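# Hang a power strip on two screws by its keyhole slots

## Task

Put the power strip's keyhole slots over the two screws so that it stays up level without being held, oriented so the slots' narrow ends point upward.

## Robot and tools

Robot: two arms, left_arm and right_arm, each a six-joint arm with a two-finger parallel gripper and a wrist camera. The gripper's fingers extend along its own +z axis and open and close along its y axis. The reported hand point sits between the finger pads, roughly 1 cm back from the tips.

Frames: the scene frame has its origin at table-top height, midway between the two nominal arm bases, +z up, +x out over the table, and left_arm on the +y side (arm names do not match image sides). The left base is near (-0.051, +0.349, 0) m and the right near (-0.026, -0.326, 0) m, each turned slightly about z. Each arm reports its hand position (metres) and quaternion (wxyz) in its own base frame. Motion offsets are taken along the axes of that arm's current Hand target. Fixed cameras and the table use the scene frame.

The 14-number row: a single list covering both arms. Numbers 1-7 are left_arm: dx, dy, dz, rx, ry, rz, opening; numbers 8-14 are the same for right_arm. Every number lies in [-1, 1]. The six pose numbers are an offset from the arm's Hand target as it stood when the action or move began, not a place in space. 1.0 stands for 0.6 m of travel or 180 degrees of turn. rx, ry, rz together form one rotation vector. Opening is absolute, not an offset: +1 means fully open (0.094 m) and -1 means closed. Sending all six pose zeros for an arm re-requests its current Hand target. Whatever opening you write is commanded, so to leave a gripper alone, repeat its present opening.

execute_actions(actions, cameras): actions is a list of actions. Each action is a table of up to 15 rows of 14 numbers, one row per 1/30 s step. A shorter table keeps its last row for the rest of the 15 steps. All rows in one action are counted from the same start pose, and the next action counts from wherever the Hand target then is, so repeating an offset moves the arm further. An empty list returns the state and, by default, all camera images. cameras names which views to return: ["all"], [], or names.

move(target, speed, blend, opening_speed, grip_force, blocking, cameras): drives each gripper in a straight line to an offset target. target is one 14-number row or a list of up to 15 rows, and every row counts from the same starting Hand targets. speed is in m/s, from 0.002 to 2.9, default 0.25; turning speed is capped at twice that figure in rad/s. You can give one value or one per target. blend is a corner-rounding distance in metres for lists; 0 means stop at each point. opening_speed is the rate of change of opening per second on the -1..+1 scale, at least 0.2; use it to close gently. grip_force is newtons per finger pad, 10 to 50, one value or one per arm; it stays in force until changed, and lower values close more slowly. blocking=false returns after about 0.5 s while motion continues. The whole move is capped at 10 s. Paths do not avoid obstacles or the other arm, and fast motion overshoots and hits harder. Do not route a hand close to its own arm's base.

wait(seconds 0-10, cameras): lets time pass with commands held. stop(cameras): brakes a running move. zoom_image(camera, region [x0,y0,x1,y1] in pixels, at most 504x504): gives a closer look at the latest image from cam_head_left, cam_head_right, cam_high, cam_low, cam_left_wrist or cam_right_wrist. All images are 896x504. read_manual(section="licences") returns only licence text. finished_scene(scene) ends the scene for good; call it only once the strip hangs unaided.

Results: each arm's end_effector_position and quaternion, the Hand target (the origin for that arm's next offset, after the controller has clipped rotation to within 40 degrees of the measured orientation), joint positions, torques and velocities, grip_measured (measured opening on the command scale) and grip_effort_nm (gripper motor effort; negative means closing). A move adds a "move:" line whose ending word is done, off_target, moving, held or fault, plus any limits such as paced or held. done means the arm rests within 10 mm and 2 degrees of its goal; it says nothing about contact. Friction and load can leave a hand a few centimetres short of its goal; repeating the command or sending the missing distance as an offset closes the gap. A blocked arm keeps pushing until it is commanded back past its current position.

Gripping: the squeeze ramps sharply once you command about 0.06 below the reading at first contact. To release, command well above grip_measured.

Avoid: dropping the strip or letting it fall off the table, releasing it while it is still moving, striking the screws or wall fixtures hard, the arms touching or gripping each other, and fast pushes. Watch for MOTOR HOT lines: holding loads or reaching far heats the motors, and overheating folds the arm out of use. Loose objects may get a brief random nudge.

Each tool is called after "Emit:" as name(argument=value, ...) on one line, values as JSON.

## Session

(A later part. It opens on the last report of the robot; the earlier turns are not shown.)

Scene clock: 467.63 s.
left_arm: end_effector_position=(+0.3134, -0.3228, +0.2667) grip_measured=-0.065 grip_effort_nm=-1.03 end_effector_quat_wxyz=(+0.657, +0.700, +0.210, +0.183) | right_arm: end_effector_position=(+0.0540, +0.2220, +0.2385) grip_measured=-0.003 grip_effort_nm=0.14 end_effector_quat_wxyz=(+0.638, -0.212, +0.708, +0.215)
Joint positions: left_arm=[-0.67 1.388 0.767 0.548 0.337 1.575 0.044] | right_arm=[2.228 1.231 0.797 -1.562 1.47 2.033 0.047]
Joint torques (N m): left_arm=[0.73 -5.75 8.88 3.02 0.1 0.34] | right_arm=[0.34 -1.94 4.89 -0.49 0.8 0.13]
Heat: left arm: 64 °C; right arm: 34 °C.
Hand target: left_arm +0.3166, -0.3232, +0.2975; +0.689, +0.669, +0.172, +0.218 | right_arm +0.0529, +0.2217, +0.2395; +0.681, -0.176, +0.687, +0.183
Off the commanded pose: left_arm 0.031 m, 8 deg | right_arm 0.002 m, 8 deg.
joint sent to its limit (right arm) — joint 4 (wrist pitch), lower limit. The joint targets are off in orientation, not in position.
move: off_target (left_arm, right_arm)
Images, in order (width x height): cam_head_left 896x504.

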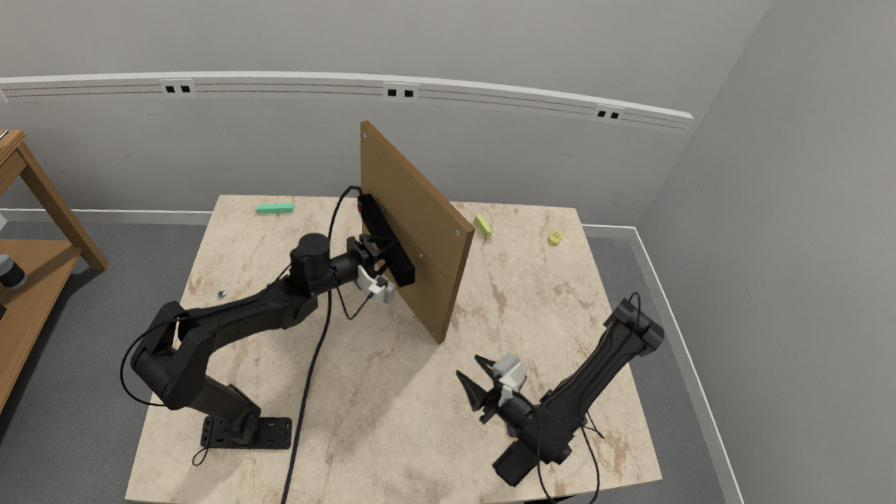

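Emit:
move(target=[0,0,0,0,0.058,0.0,-0.45,0,0,0,0,0,0,0], speed=0.1, cameras=["cam_head_left"])

Emit:
zoom_image(camera="cam_head_left", region=[350, 180, 440, 270])

Scene clock: 474.00 s.
left_arm: end_effector_position=(+0.3197, -0.3228, +0.2637) grip_measured=-0.065 grip_effort_nm=-1.02 end_effector_quat_wxyz=(+0.637, +0.679, +0.266, +0.250) | right_arm: end_effector_position=(+0.0540, +0.2220, +0.2385) grip_measured=-0.003 grip_effort_nm=0.14 end_effector_quat_wxyz=(+0.638, -0.212, +0.708, +0.215)
Joint positions: left_arm=[-0.772 1.388 0.748 0.575 0.052 1.575 0.044] | right_arm=[2.228 1.231 0.797 -1.562 1.47 2.033 0.047]
Joint torques (N m): left_arm=[-0.64 -7.5 8.17 2.95 -0.05 0.35] | right_arm=[0.21 -1.83 4.74 -0.49 0.83 0.12]
Heat: left arm: 66 °C; right arm: 34 °C.
Hand target: left_arm +0.3167, -0.3232, +0.2977; +0.671, +0.646, +0.234, +0.278 | right_arm +0.0529, +0.2217, +0.2395; +0.681, -0.176, +0.687, +0.183
Off the commanded pose: left_arm 0.034 m, 7 deg | right_arm 0.002 m, 8 deg.
joint sent to its limit (right arm) — joint 4 (wrist pitch), lower limit. The joint targets are off in orientation, not in position.
move: off_target (left_arm, right_arm)
Images, in order (width x height): cam_head_left 896x504.

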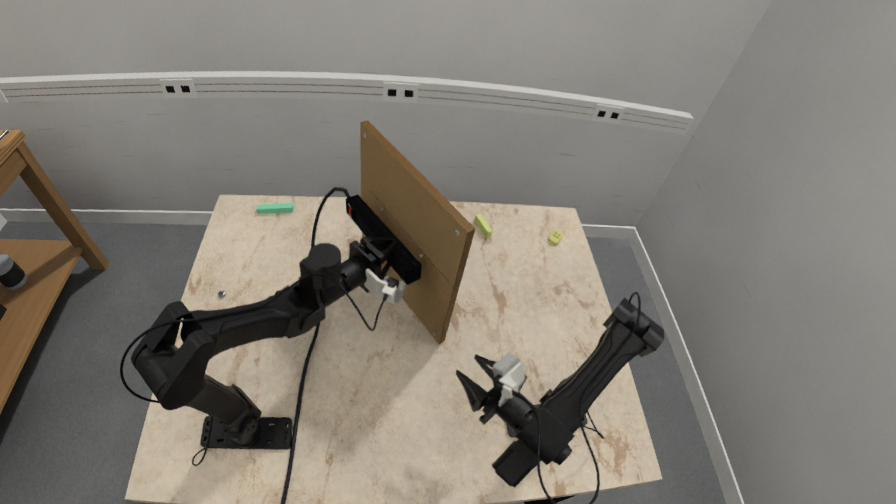

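Scaled by 5.600 from the camera's 896x504 image, which has a finer 1280x720 frame.

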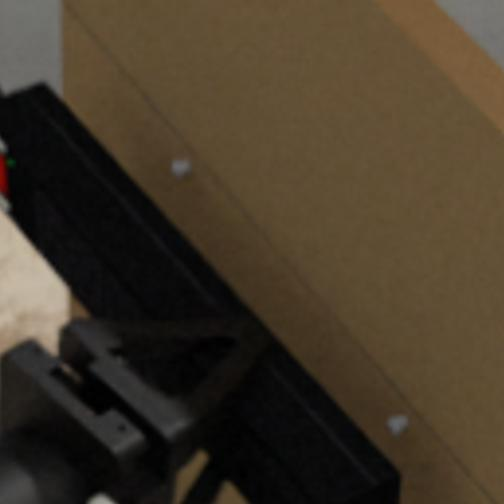

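Emit:
move(target=[[0,-0.02,0,0,0,0.012,-0.45,0,0,0,0,0,0,0],[-0.012,-0.02,0.055,0,0,0.012,-0.45,0,0,0,0,0,0,0]], speed=0.08, cameras=["cam_head_left"])

Emit:
zoom_image(camera="cam_head_left", region=[350, 180, 440, 270])

Scene clock: 482.20 s.
left_arm: end_effector_position=(+0.3294, -0.3433, +0.2424) grip_measured=-0.065 grip_effort_nm=-1.03 end_effector_quat_wxyz=(+0.625, +0.690, +0.255, +0.260) | right_arm: end_effector_position=(+0.0540, +0.2220, +0.2385) grip_measured=-0.003 grip_effort_nm=0.14 end_effector_quat_wxyz=(+0.638, -0.212, +0.708, +0.215)
Joint positions: left_arm=[-0.8 1.508 0.777 0.648 0.022 1.613 0.044] | right_arm=[2.228 1.231 0.797 -1.562 1.47 2.033 0.047]
Joint torques (N m): left_arm=[-0.57 -6.46 11.97 2.9 -0.02 0.36] | right_arm=[0.24 -1.95 4.88 -0.51 0.81 0.13]
Heat: left arm: 67 °C; right arm: 34 °C.
Hand target: left_arm +0.3345, -0.3524, +0.2873; +0.665, +0.651, +0.222, +0.291 | right_arm +0.0529, +0.2217, +0.2395; +0.681, -0.176, +0.687, +0.183
Off the commanded pose: left_arm 0.046 m, 8 deg | right_arm 0.002 m, 8 deg.
joint sent to its limit (right arm) — joint 4 (wrist pitch), lower limit. The joint targets are off in orientation, not in position.
move: off_target (left_arm, right_arm)
Images, in order (width x height): cam_head_left 896x504.

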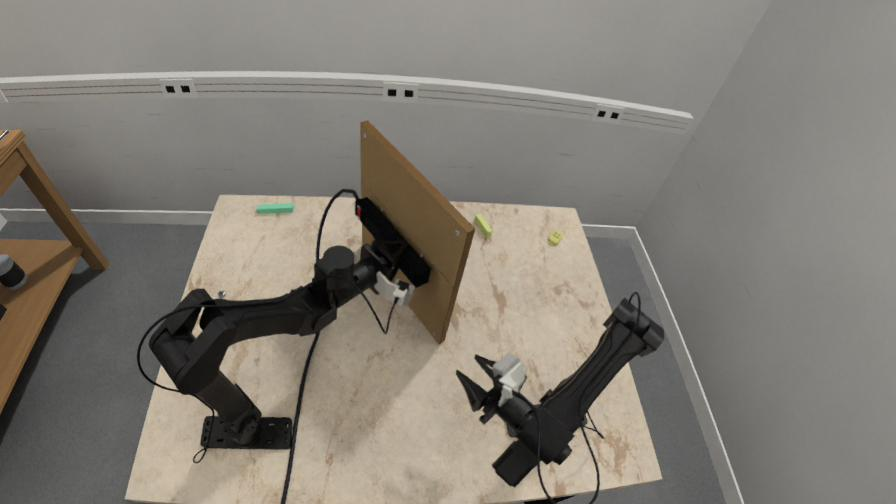

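Scaled by 5.600 from the camera's 896x504 image, which has a finer 1280x720 frame.

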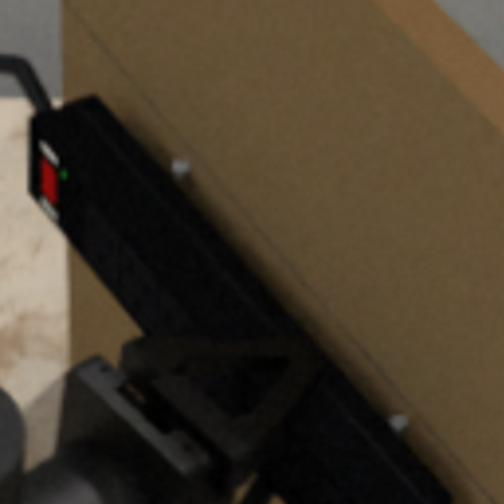

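Emit:
move(target=[[0,0.017,0,0,0,0.009,-0.45,0,0,0,0,0,0,0],[-0.006,0.018,0.022,0,0,0.009,-0.45,0,0,0,0,0,0,0]], speed=0.06, cameras=["cam_head_left"])

Emit:
zoom_image(camera="cam_head_left", region=[350, 180, 440, 270])

Scene clock: 487.37 s.
left_arm: end_effector_position=(+0.3335, -0.3531, +0.2560) grip_measured=-0.065 grip_effort_nm=-1.03 end_effector_quat_wxyz=(+0.625, +0.689, +0.244, +0.273) | right_arm: end_effector_position=(+0.0540, +0.2220, +0.2385) grip_measured=-0.003 grip_effort_nm=0.14 end_effector_quat_wxyz=(+0.638, -0.212, +0.708, +0.215)
Joint positions: left_arm=[-0.814 1.526 0.839 0.617 0.004 1.643 0.044] | right_arm=[2.228 1.231 0.797 -1.562 1.47 2.033 0.047]
Joint torques (N m): left_arm=[-0.65 -5.86 13.16 2.76 0 0.35] | right_arm=[0.24 -1.89 4.9 -0.52 0.79 0.15]
Heat: left arm: 68 °C; right arm: 34 °C.
Hand target: left_arm +0.3395, -0.3648, +0.2984; +0.661, +0.654, +0.212, +0.300 | right_arm +0.0529, +0.2217, +0.2395; +0.681, -0.176, +0.687, +0.183
Off the commanded pose: left_arm 0.044 m, 8 deg | right_arm 0.002 m, 8 deg.
joint sent to its limit (right arm) — joint 4 (wrist pitch), lower limit. The joint targets are off in orientation, not in position.
move: off_target (left_arm, right_arm)
Images, in order (width x height): cam_head_left 896x504.

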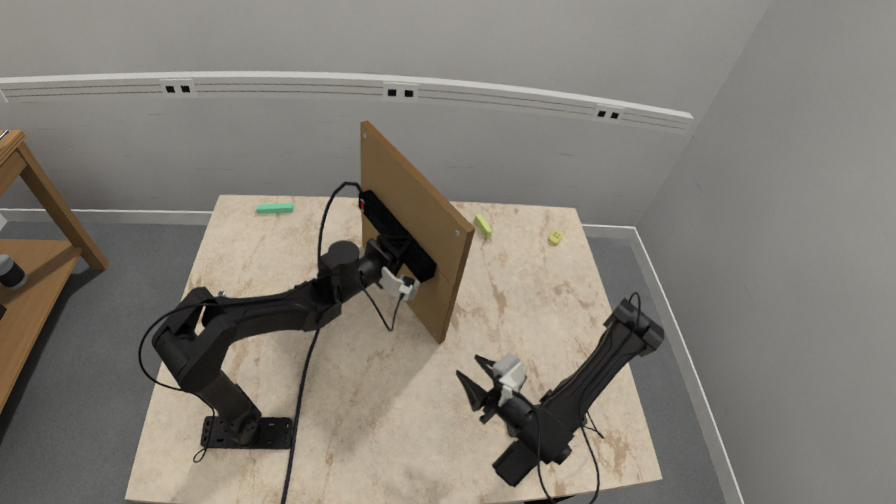

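Scaled by 5.600 from the camera's 896x504 image, which has a finer 1280x720 frame.

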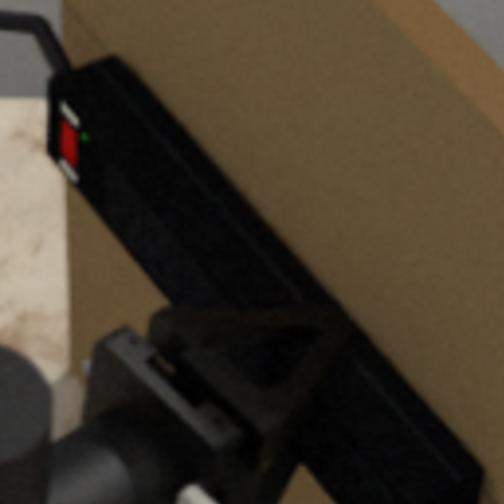

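Emit:
move(target=[-0.008,0.003,0.035,0,0,0.006,-0.45,0,0,0,0,0,0,0], speed=0.06, cameras=["cam_head_left","cam_right_wrist"])

Emit:
zoom_image(camera="cam_head_left", region=[350, 180, 440, 270])

Emit:
zoom_image(camera="cam_right_wrist", region=[500, 0, 700, 150])

Scene clock: 491.93 s.
left_arm: end_effector_position=(+0.3331, -0.3578, +0.2551) grip_measured=-0.065 grip_effort_nm=-1.03 end_effector_quat_wxyz=(+0.617, +0.696, +0.244, +0.276) | right_arm: end_effector_position=(+0.0540, +0.2220, +0.2385) grip_measured=-0.003 grip_effort_nm=0.14 end_effector_quat_wxyz=(+0.638, -0.212, +0.708, +0.215)
Joint positions: left_arm=[-0.829 1.533 0.861 0.584 -0.017 1.653 0.044] | right_arm=[2.228 1.231 0.797 -1.562 1.47 2.033 0.047]
Joint torques (N m): left_arm=[-0.8 -1.99 17.06 2.98 0.04 0.45] | right_arm=[0.13 -1.98 4.86 -0.5 0.81 0.13]
Heat: left arm: 68 °C; right arm: 34 °C.
Hand target: left_arm +0.3500, -0.3837, +0.3009; +0.658, +0.656, +0.206, +0.307 | right_arm +0.0529, +0.2217, +0.2395; +0.681, -0.176, +0.687, +0.183
Off the commanded pose: left_arm 0.055 m, 9 deg | right_arm 0.002 m, 8 deg.
joint sent to its limit (right arm) — joint 4 (wrist pitch), lower limit. The joint targets are off in orientation, not in position.
move: off_target (left_arm, right_arm)
camera_calibration:
cam_right_wrist: T_world_to_cam=[[0.569224, -0.820733, -0.0487999, 0.163237], [-0.447295, -0.259329, -0.855965, 0.321744], [0.689863, 0.509063, -0.514726, 0.0591984], [0, 0, 0, 1]] pos_world=[0.0101575, 0.187275, 0.313838]
Images, in order (width x height): cam_head_left 896x504, cam_right_wrist 896x504.

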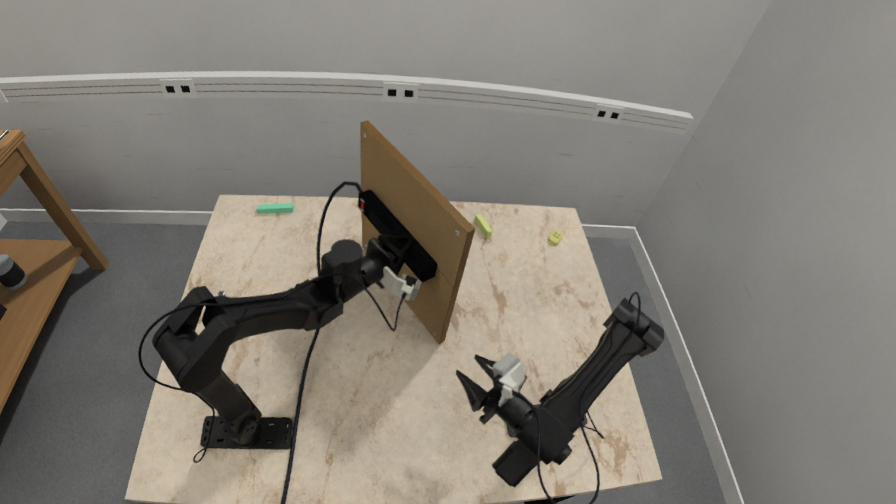

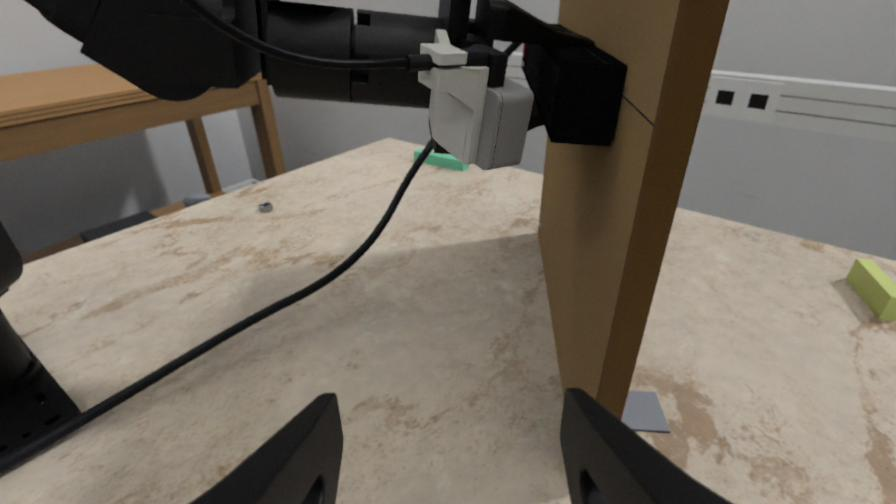

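Scaled by 5.600 from the camera's 896x504 image, which has a finer 1280x720 frame.

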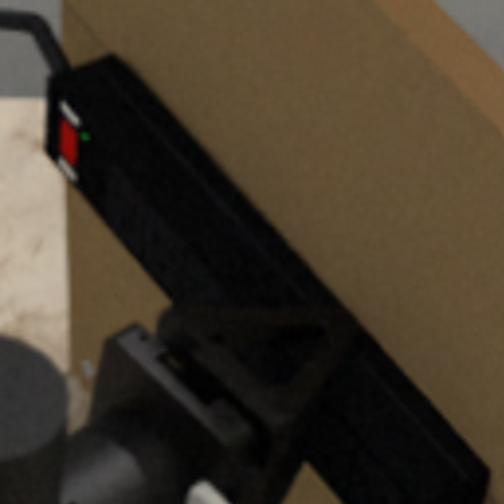

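Scaled by 2.520 from the camera's 896x504 image, which has a finer 1280x720 frame.

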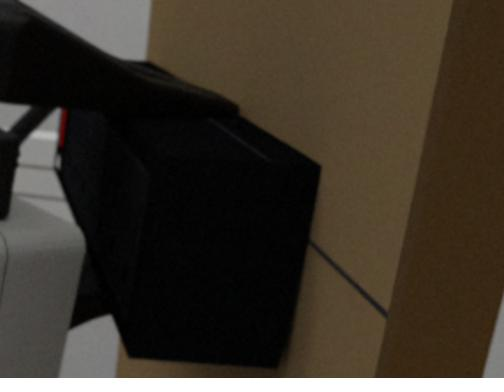

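Emit:
move(target=[[0,0.01,0,0,-0.05,0.0,-0.45,0,0,0,0,0,0,0],[0,0.01,0,0,-0.05,0.02,-0.45,0,0,0,0,0,0,0]], speed=0.05, cameras=["cam_head_left"])

Emit:
zoom_image(camera="cam_head_left", region=[350, 180, 440, 270])

Scene clock: 498.30 s.
left_arm: end_effector_position=(+0.3323, -0.3586, +0.2549) grip_measured=-0.065 grip_effort_nm=-1.03 end_effector_quat_wxyz=(+0.622, +0.724, +0.213, +0.210) | right_arm: end_effector_position=(+0.0540, +0.2220, +0.2385) grip_measured=-0.003 grip_effort_nm=0.14 end_effector_quat_wxyz=(+0.638, -0.212, +0.708, +0.215)
Joint positions: left_arm=[-0.749 1.527 0.911 0.475 0.209 1.639 0.044] | right_arm=[2.228 1.231 0.797 -1.562 1.47 2.033 0.047]
Joint torques (N m): left_arm=[-1.13 -2.88 16.55 3.19 0.03 1.13] | right_arm=[0.29 -1.94 4.89 -0.47 0.81 0.11]
Heat: left arm: 71 °C; right arm: 34 °C.
Hand target: left_arm +0.3492, -0.3839, +0.3068; +0.663, +0.684, +0.133, +0.275 | right_arm +0.0529, +0.2217, +0.2395; +0.681, -0.176, +0.687, +0.183
Off the commanded pose: left_arm 0.060 m, 13 deg | right_arm 0.002 m, 8 deg.
joint sent to its limit (right arm) — joint 4 (wrist pitch), lower limit. The joint targets are off in orientation, not in position.
move: off_target (left_arm, right_arm)
Images, in order (width x height): cam_head_left 896x504.

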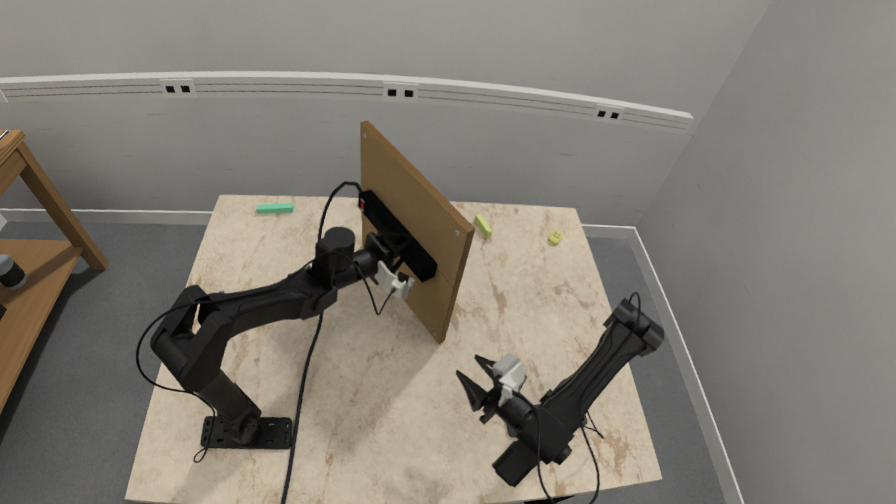

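Scaled by 5.600 from the camera's 896x504 image, which has a finer 1280x720 frame.

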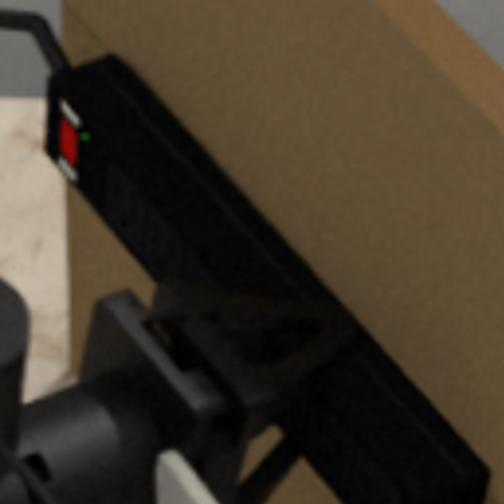

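Emit:
move(target=[[0,-0.08,0,0,0,-0.01,-0.45,0,0,0,0,0,0,0],[0,-0.14,0.0,0,0,-0.01,-0.45,0,0,0,0,0,0,0]], speed=0.05, cameras=["cam_head_left"])

Emit:
zoom_image(camera="cam_head_left", region=[350, 180, 440, 270])

Scene clock: 504.10 s.
left_arm: end_effector_position=(+0.3347, -0.3613, +0.2514) grip_measured=-0.087 grip_effort_nm=-1.03 end_effector_quat_wxyz=(+0.715, +0.655, +0.134, +0.204) | right_arm: end_effector_position=(+0.0540, +0.2220, +0.2385) grip_measured=-0.003 grip_effort_nm=0.14 end_effector_quat_wxyz=(+0.638, -0.212, +0.708, +0.215)
Joint positions: left_arm=[-0.679 1.704 0.796 1.025 0.409 1.599 0.043] | right_arm=[2.228 1.231 0.797 -1.562 1.47 2.033 0.047]
Joint torques (N m): left_arm=[-2.14 -0.73 12.52 1.22 -1.16 1.21] | right_arm=[0.34 -2.02 4.97 -0.48 0.8 0.15]
Heat: left arm: 72 °C; right arm: 34 °C.
Hand target: left_arm +0.3645, -0.3766, +0.2243; +0.667, +0.682, +0.144, +0.264 | right_arm +0.0529, +0.2217, +0.2395; +0.681, -0.176, +0.687, +0.183
Off the commanded pose: left_arm 0.043 m, 9 deg | right_arm 0.002 m, 8 deg.
joint sent to its limit (right arm) — joint 4 (wrist pitch), lower limit. The joint targets are off in orientation, not in position.
move: off_target (left_arm, right_arm)
Images, in order (width x height): cam_head_left 896x504.

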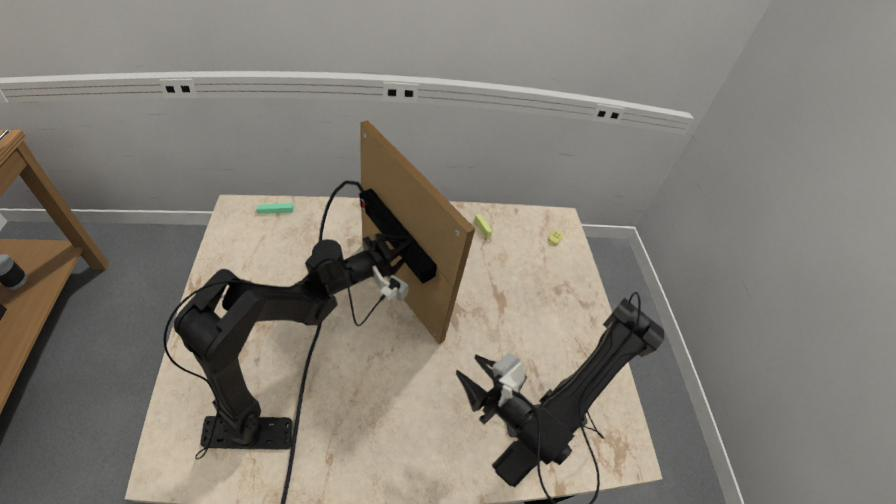

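Scaled by 5.600 from the camera's 896x504 image, which has a finer 1280x720 frame.

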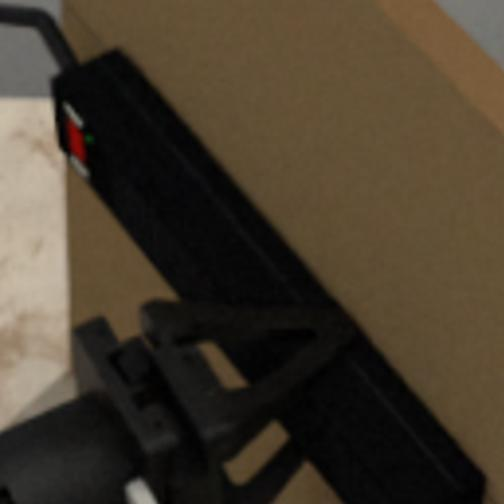

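Emit:
move(target=[[0,-0.03,0,0,0,-0.035,-0.45,0,0,0,0,0,0,0],[0,-0.07,0.0,0,0,-0.045,-0.45,0,0,0,0,0,0,0]], speed=0.05, cameras=["cam_head_left"])

Emit:
zoom_image(camera="cam_head_left", region=[350, 180, 440, 270])

Scene clock: 510.60 s.
left_arm: end_effector_position=(+0.3339, -0.3598, +0.2451) grip_measured=-0.089 grip_effort_nm=-1.03 end_effector_quat_wxyz=(+0.744, +0.622, +0.132, +0.205) | right_arm: end_effector_position=(+0.0540, +0.2220, +0.2385) grip_measured=-0.003 grip_effort_nm=0.14 end_effector_quat_wxyz=(+0.638, -0.212, +0.708, +0.215)
Joint positions: left_arm=[-0.679 1.794 0.758 1.246 0.407 1.546 0.043] | right_arm=[2.228 1.231 0.797 -1.562 1.47 2.033 0.047]
Joint torques (N m): left_arm=[-0.65 0.77 8.84 0.8 -1.07 0.48] | right_arm=[0.17 -2 5.05 -0.49 0.76 0.13]
Heat: left arm: 67 °C; right arm: 34 °C.
Hand target: left_arm +0.3710, -0.3738, +0.1832; +0.684, +0.670, +0.192, +0.216 | right_arm +0.0529, +0.2217, +0.2395; +0.681, -0.176, +0.687, +0.183
Off the commanded pose: left_arm 0.074 m, 11 deg | right_arm 0.002 m, 8 deg.
joint sent to its limit (right arm) — joint 4 (wrist pitch), lower limit. The joint targets are off in orientation, not in position.
move: off_target (left_arm, right_arm)
Images, in order (width x height): cam_head_left 896x504.

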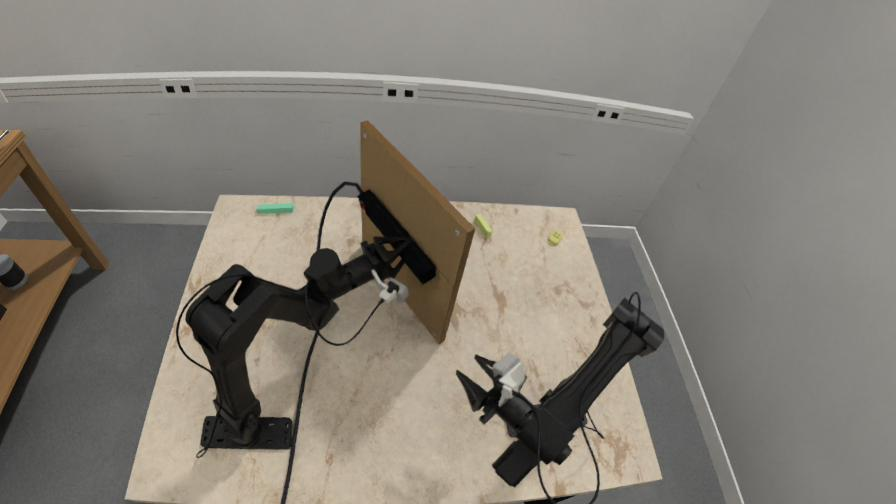

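Scaled by 5.600 from the camera's 896x504 image, which has a finer 1280x720 frame.

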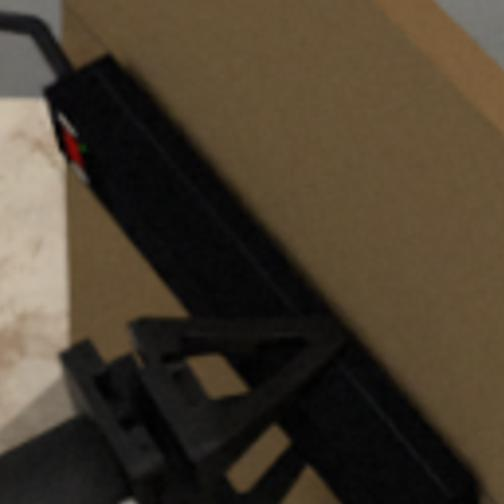

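Emit:
move(target=[0.01,0.09,-0.0,0.03,0,0.01,-0.45,0,0,0,0,0,0,0], speed=0.05, cameras=["cam_head_left"])

Emit:
zoom_image(camera="cam_head_left", region=[350, 180, 440, 270])

Scene clock: 515.23 s.
left_arm: end_effector_position=(+0.3356, -0.3625, +0.2517) grip_measured=-0.092 grip_effort_nm=-1.03 end_effector_quat_wxyz=(+0.689, +0.687, +0.145, +0.179) | right_arm: end_effector_position=(+0.0540, +0.2220, +0.2385) grip_measured=-0.003 grip_effort_nm=0.14 end_effector_quat_wxyz=(+0.638, -0.212, +0.708, +0.215)
Joint positions: left_arm=[-0.671 1.649 0.85 0.814 0.438 1.609 0.043] | right_arm=[2.228 1.231 0.797 -1.562 1.47 2.033 0.047]
Joint torques (N m): left_arm=[-0.38 -2.32 15.02 0.94 -1.28 0.39] | right_arm=[0.25 -1.96 4.94 -0.47 0.79 0.13]
Heat: left arm: 64 °C; right arm: 34 °C.
Hand target: left_arm +0.3739, -0.3700, +0.2370; +0.648, +0.704, +0.191, +0.218 | right_arm +0.0529, +0.2217, +0.2395; +0.681, -0.176, +0.687, +0.183
Off the commanded pose: left_arm 0.042 m, 9 deg | right_arm 0.002 m, 8 deg.
joint sent to its limit (right arm) — joint 4 (wrist pitch), lower limit. The joint targets are off in orientation, not in position.
move: off_target (left_arm, right_arm)
Images, in order (width x height): cam_head_left 896x504.

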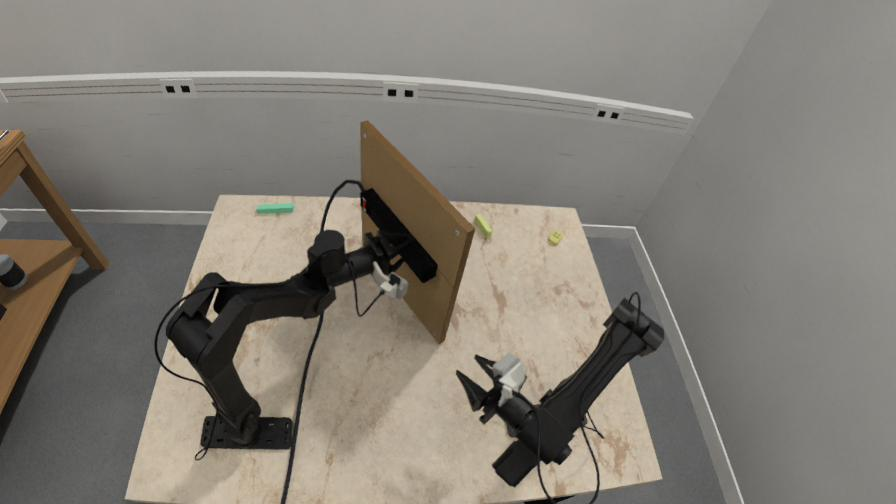

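Scaled by 5.600 from the camera's 896x504 image, which has a finer 1280x720 frame.

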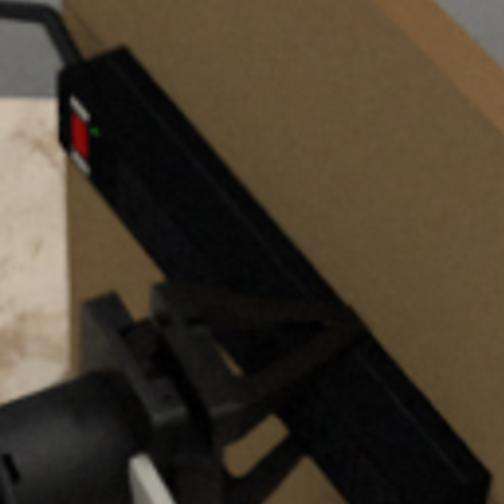

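Emit:
move(target=[[0,0,-0.03,0.03,0,0,-0.45,0,0,0,0,0,0,0],[0,-0.04,-0.03,0.05,0,0,-0.45,0,0,0,0,0,0,0]], speed=0.05, cameras=["cam_head_left"])

Emit:
zoom_image(camera="cam_head_left", region=[350, 180, 440, 270])

Scene clock: 520.80 s.
left_arm: end_effector_position=(+0.3367, -0.3594, +0.2518) grip_measured=-0.093 grip_effort_nm=-1.03 end_effector_quat_wxyz=(+0.661, +0.713, +0.157, +0.173) | right_arm: end_effector_position=(+0.0540, +0.2220, +0.2385) grip_measured=-0.003 grip_effort_nm=0.14 end_effector_quat_wxyz=(+0.638, -0.212, +0.708, +0.215)
Joint positions: left_arm=[-0.666 1.601 0.893 0.636 0.431 1.639 0.043] | right_arm=[2.228 1.231 0.797 -1.562 1.47 2.033 0.047]
Joint torques (N m): left_arm=[0.57 -4.57 10.39 0.48 -1.17 0.6] | right_arm=[0.2 -1.99 4.96 -0.46 0.78 0.12]
Heat: left arm: 62 °C; right arm: 34 °C.
Hand target: left_arm +0.3642, -0.3529, +0.2144; +0.591, +0.753, +0.208, +0.202 | right_arm +0.0529, +0.2217, +0.2395; +0.681, -0.176, +0.687, +0.183
Off the commanded pose: left_arm 0.047 m, 11 deg | right_arm 0.002 m, 8 deg.
joint sent to its limit (right arm) — joint 4 (wrist pitch), lower limit. The joint targets are off in orientation, not in position.
move: off_target (left_arm, right_arm)
Images, in order (width x height): cam_head_left 896x504.

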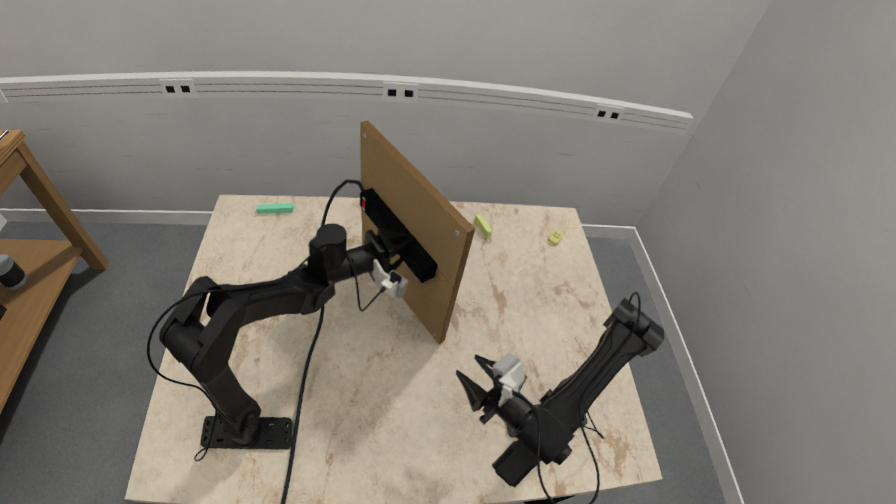

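Scaled by 5.600 from the camera's 896x504 image, which has a finer 1280x720 frame.

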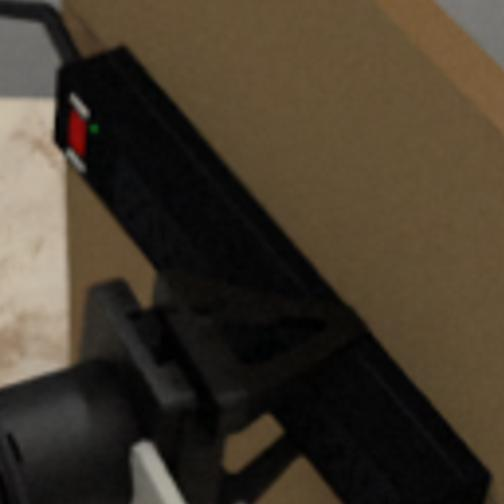

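Emit:
move(target=[0,-0.04,-0.01,-0.025,0,0,-0.45,0,0,0,0,0,0,0], speed=0.05, cameras=["cam_head_left","cam_right_wrist"])

Emit:
zoom_image(camera="cam_head_left", region=[350, 180, 440, 270])

Emit:
zoom_image(camera="cam_right_wrist", region=[500, 0, 700, 150])

Scene clock: 524.60 s.
left_arm: end_effector_position=(+0.3377, -0.3579, +0.2386) grip_measured=-0.095 grip_effort_nm=-1.03 end_effector_quat_wxyz=(+0.676, +0.697, +0.151, +0.188) | right_arm: end_effector_position=(+0.0540, +0.2220, +0.2385) grip_measured=-0.003 grip_effort_nm=0.14 end_effector_quat_wxyz=(+0.638, -0.212, +0.708, +0.215)
Joint positions: left_arm=[-0.666 1.651 0.827 0.806 0.42 1.637 0.042] | right_arm=[2.228 1.231 0.797 -1.562 1.47 2.033 0.047]
Joint torques (N m): left_arm=[1.96 -4.96 4.89 1.19 -0.9 0.43] | right_arm=[0.27 -2.07 4.93 -0.49 0.79 0.11]
Heat: left arm: 61 °C; right arm: 34 °C.
Hand target: left_arm +0.3592, -0.3429, +0.1923; +0.620, +0.729, +0.200, +0.210 | right_arm +0.0529, +0.2217, +0.2395; +0.681, -0.176, +0.687, +0.183
Off the commanded pose: left_arm 0.053 m, 10 deg | right_arm 0.002 m, 8 deg.
joint sent to its limit (right arm) — joint 4 (wrist pitch), lower limit. The joint targets are off in orientation, not in position.
move: off_target (left_arm, right_arm)
camera_calibration:
cam_right_wrist: T_world_to_cam=[[0.569224, -0.820733, -0.0487999, 0.163237], [-0.447295, -0.259329, -0.855965, 0.321744], [0.689863, 0.509063, -0.514726, 0.0591984], [0, 0, 0, 1]] pos_world=[0.0101575, 0.187275, 0.313838]
Images, in order (width x height): cam_head_left 896x504, cam_right_wrist 896x504.

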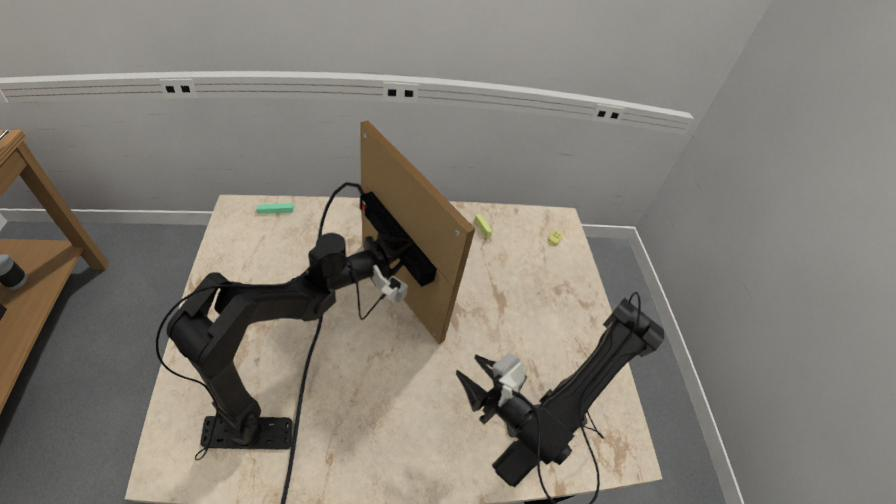

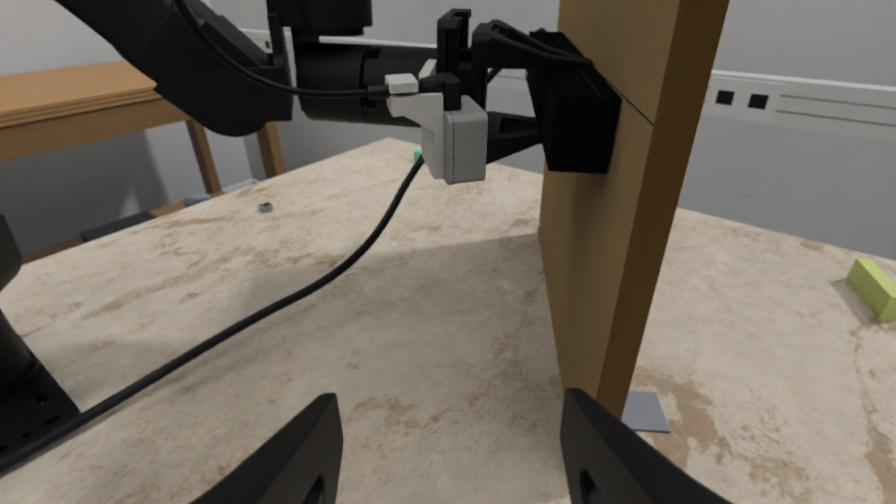

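Scaled by 5.600 from the camera's 896x504 image, which has a finer 1280x720 frame.

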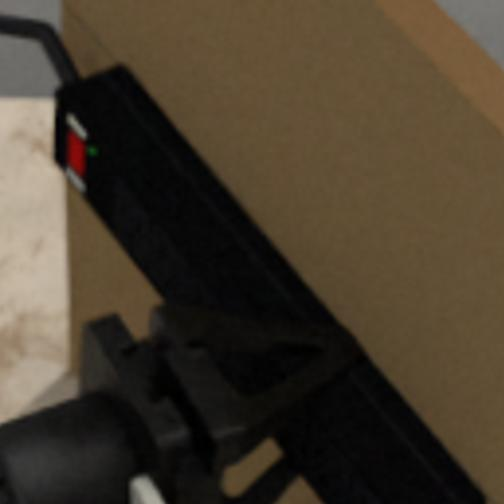

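Scaled by 2.520 from the camera's 896x504 image, which has a finer 1280x720 frame.

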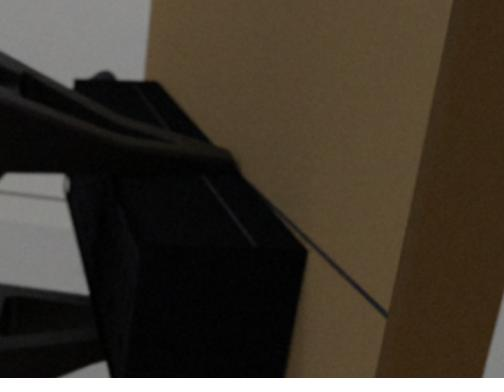

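Emit:
move(target=[0,0.03,-0.08,-0.05,0,0,-0.45,0,0,0,0,0,0,0], speed=0.05, cameras=["cam_head_left"])

Emit:
zoom_image(camera="cam_head_left", region=[350, 180, 440, 270])

Scene clock: 528.80 s.
left_arm: end_effector_position=(+0.3356, -0.3547, +0.2376) grip_measured=-0.098 grip_effort_nm=-1.03 end_effector_quat_wxyz=(+0.689, +0.676, +0.165, +0.202) | right_arm: end_effector_position=(+0.0540, +0.2220, +0.2385) grip_measured=-0.003 grip_effort_nm=0.14 end_effector_quat_wxyz=(+0.638, -0.212, +0.708, +0.215)
Joint positions: left_arm=[-0.684 1.661 0.775 0.918 0.363 1.604 0.042] | right_arm=[2.228 1.231 0.797 -1.562 1.47 2.033 0.047]
Joint torques (N m): left_arm=[7.16 -12.77 -4.56 2.5 0.1 0.19] | right_arm=[0.25 -1.92 5.03 -0.48 0.79 0.11]
Heat: left arm: 60 °C; right arm: 34 °C.
Hand target: left_arm +0.3332, -0.3062, +0.2171; +0.675, +0.678, +0.183, +0.225 | right_arm +0.0529, +0.2217, +0.2395; +0.681, -0.176, +0.687, +0.183
Off the commanded pose: left_arm 0.053 m, 4 deg | right_arm 0.002 m, 8 deg.
joint sent to its limit (right arm) — joint 4 (wrist pitch), lower limit. The joint targets are off in orientation, not in position.
move: off_target (left_arm, right_arm)
Images, in order (width x height): cam_head_left 896x504.

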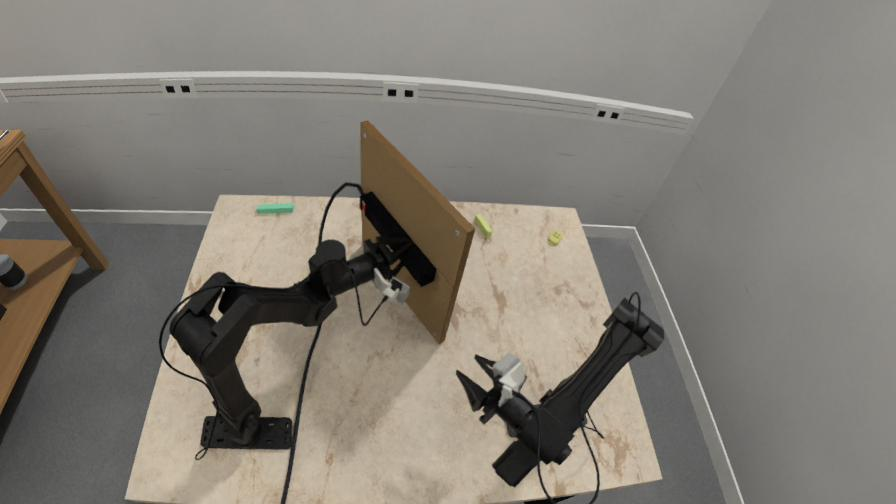

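Scaled by 5.600 from the camera's 896x504 image, which has a finer 1280x720 frame.

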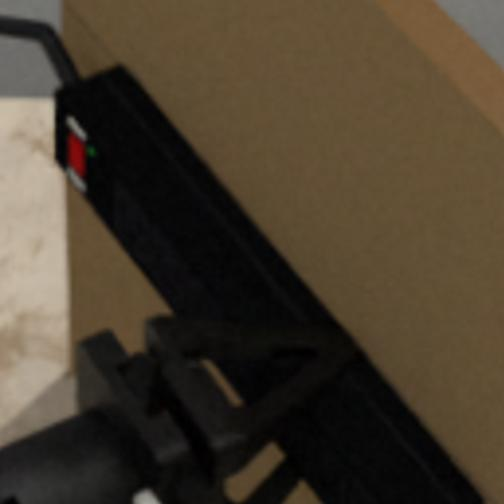

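Hooked both ends. Neutralize & release.

Emit:
move(target=[0,0.035,0.075,0,0,0,-0.4,0,0,0,0,0,0,0], speed=0.06)

Emit:
move(target=[0,0,0,0,0,0,0.2,0,0,0,0,0,0,0], opening_speed=0.25, cameras=["cam_head_left"])

Emit:
zoom_image(camera="cam_head_left", region=[350, 180, 440, 270])

Scene clock: 532.53 s.
left_arm: end_effector_position=(+0.3367, -0.3575, +0.2397) grip_measured=-0.098 grip_effort_nm=-1.03 end_effector_quat_wxyz=(+0.689, +0.679, +0.163, +0.195) | right_arm: end_effector_position=(+0.0540, +0.2220, +0.2385) grip_measured=-0.003 grip_effort_nm=0.14 end_effector_quat_wxyz=(+0.638, -0.212, +0.708, +0.215)
Joint positions: left_arm=[-0.681 1.664 0.796 0.895 0.378 1.601 0.042] | right_arm=[2.228 1.231 0.797 -1.562 1.47 2.033 0.047]
Joint torques (N m): left_arm=[3.14 -7.28 8.28 1.68 -0.44 0.23] | right_arm=[0.2 -2.09 4.78 -0.51 0.75 0.13]
Heat: left arm: 62 °C; right arm: 34 °C.
Hand target: left_arm +0.3568, -0.3442, +0.2385; +0.675, +0.678, +0.182, +0.225 | right_arm +0.0529, +0.2217, +0.2395; +0.681, -0.176, +0.687, +0.183
Off the commanded pose: left_arm 0.024 m, 4 deg | right_arm 0.002 m, 8 deg.
joint sent to its limit (right arm) — joint 4 (wrist pitch), lower limit. The joint targets are off in orientation, not in position.
move: off_target (left_arm, right_arm)

Scene clock: 535.13 s.
left_arm: end_effector_position=(+0.3525, -0.3440, +0.2389) grip_measured=+0.198 grip_effort_nm=0.10 end_effector_quat_wxyz=(+0.679, +0.676, +0.177, +0.225) | right_arm: end_effector_position=(+0.0540, +0.2220, +0.2385) grip_measured=-0.003 grip_effort_nm=0.14 end_effector_quat_wxyz=(+0.638, -0.212, +0.708, +0.215)
Joint positions: left_arm=[-0.652 1.664 0.796 0.892 0.342 1.627 0.056] | right_arm=[2.228 1.231 0.797 -1.562 1.47 2.033 0.047]
Joint torques (N m): left_arm=[0.23 -7.01 8.62 1.73 -0.09 -0.02] | right_arm=[0.2 -2.06 4.92 -0.5 0.83 0.11]
Heat: left arm: 61 °C; right arm: 34 °C.
Hand target: left_arm +0.3568, -0.3443, +0.2385; +0.675, +0.678, +0.182, +0.225 | right_arm +0.0529, +0.2217, +0.2395; +0.681, -0.176, +0.687, +0.183
Off the commanded pose: left_arm 0.004 m, 1 deg | right_arm 0.002 m, 8 deg.
joint sent to its limit (right arm) — joint 4 (wrist pitch), lower limit. The joint targets are off in orientation, not in position.
move: off_target (right_arm)
Images, in order (width x height): cam_head_left 896x504.

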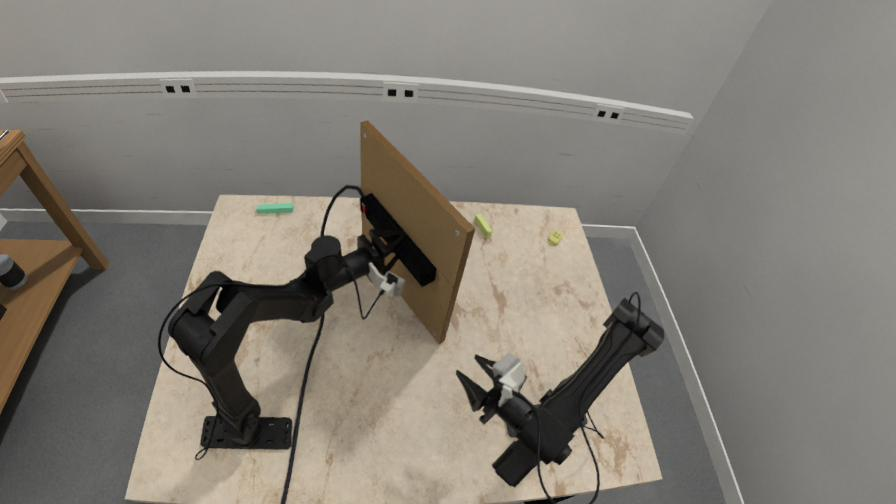

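Scaled by 5.600 from the camera's 896x504 image, which has a finer 1280x720 frame.

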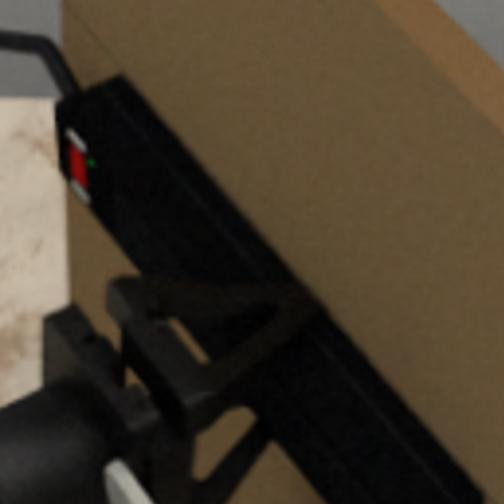

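Emit:
move(target=[[0,0,-0.05,0,0,0,0.4,0,0,0,0,0,0,0],[0,0,-0.17,0,0,0,0.4,0,0,0,0,0,0,0]], speed=0.1, cameras=["cam_head_left","cam_left_wrist"])

Emit:
zoom_image(camera="cam_head_left", region=[350, 180, 440, 270])

Scene clock: 539.10 s.
left_arm: end_effector_position=(+0.3030, -0.2626, +0.2449) grip_measured=+0.398 grip_effort_nm=0.10 end_effector_quat_wxyz=(+0.682, +0.671, +0.174, +0.234) | right_arm: end_effector_position=(+0.0540, +0.2220, +0.2385) grip_measured=-0.003 grip_effort_nm=0.13 end_effector_quat_wxyz=(+0.638, -0.212, +0.708, +0.215)
Joint positions: left_arm=[-0.509 1.307 0.486 0.865 0.477 1.627 0.066] | right_arm=[2.228 1.231 0.797 -1.562 1.47 2.033 0.047]
Joint torques (N m): left_arm=[0.68 -5.44 6.15 1.62 0.05 -0.05] | right_arm=[0.28 -2.07 4.86 -0.48 0.79 0.13]
Heat: left arm: 61 °C; right arm: 34 °C.
Hand target: left_arm +0.3006, -0.2592, +0.2373; +0.675, +0.678, +0.182, +0.225 | right_arm +0.0529, +0.2217, +0.2395; +0.681, -0.176, +0.687, +0.183
Off the commanded pose: left_arm 0.009 m, 2 deg | right_arm 0.002 m, 8 deg.
joint sent to its limit (right arm) — joint 4 (wrist pitch), lower limit. The joint targets are off in orientation, not in position.
move: off_target (right_arm)
camera_calibration:
cam_left_wrist: T_world_to_cam=[[0.0953557, -0.0196876, -0.995249, 0.209847], [0.520493, 0.853228, 0.0329907, 0.0961203], [0.848525, -0.521166, 0.0916075, -0.329269], [0, 0, 0, 1]] pos_world=[0.209353, -0.249485, 0.235843]
Images, in order (width x height): cam_head_left 896x504, cam_left_wrist 896x504.

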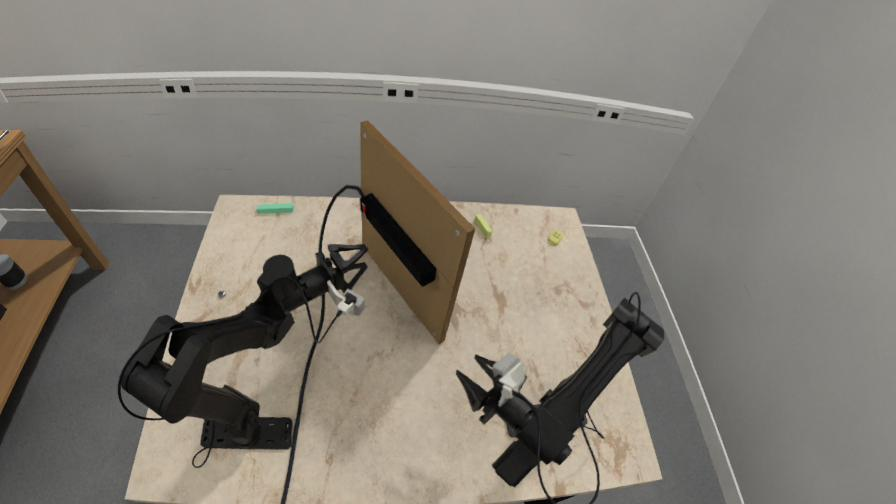

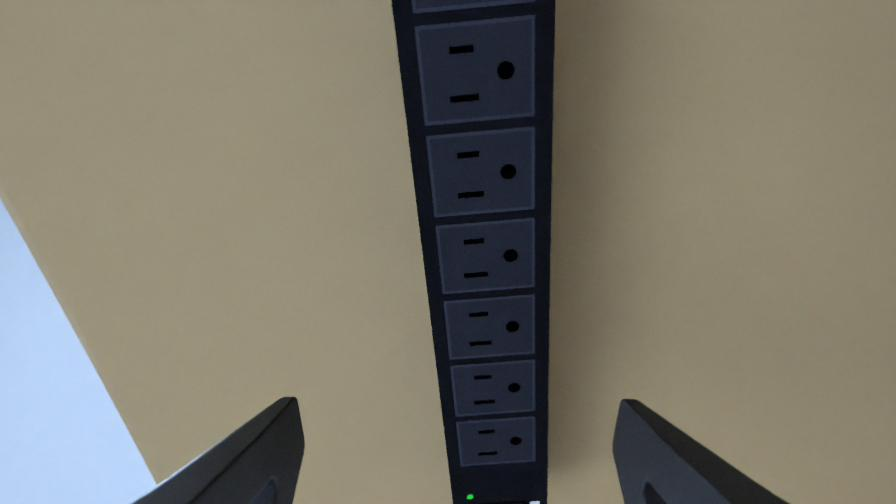

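Scaled by 5.600 from the camera's 896x504 image, which has a finer 1280x720 frame.

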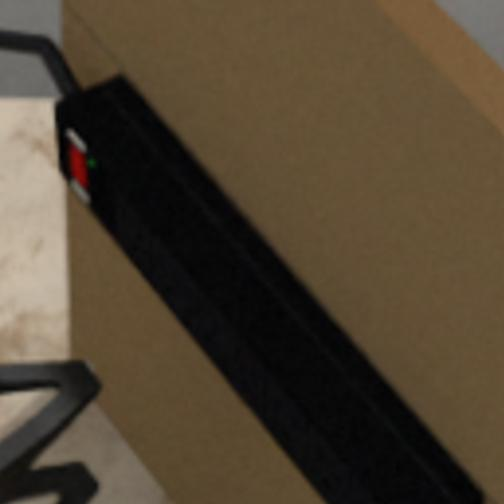

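Hanging on its own, level. Cord isn't on the hand.

Emit:
finished_scene(scene=2)

The scene is finished: the task was done.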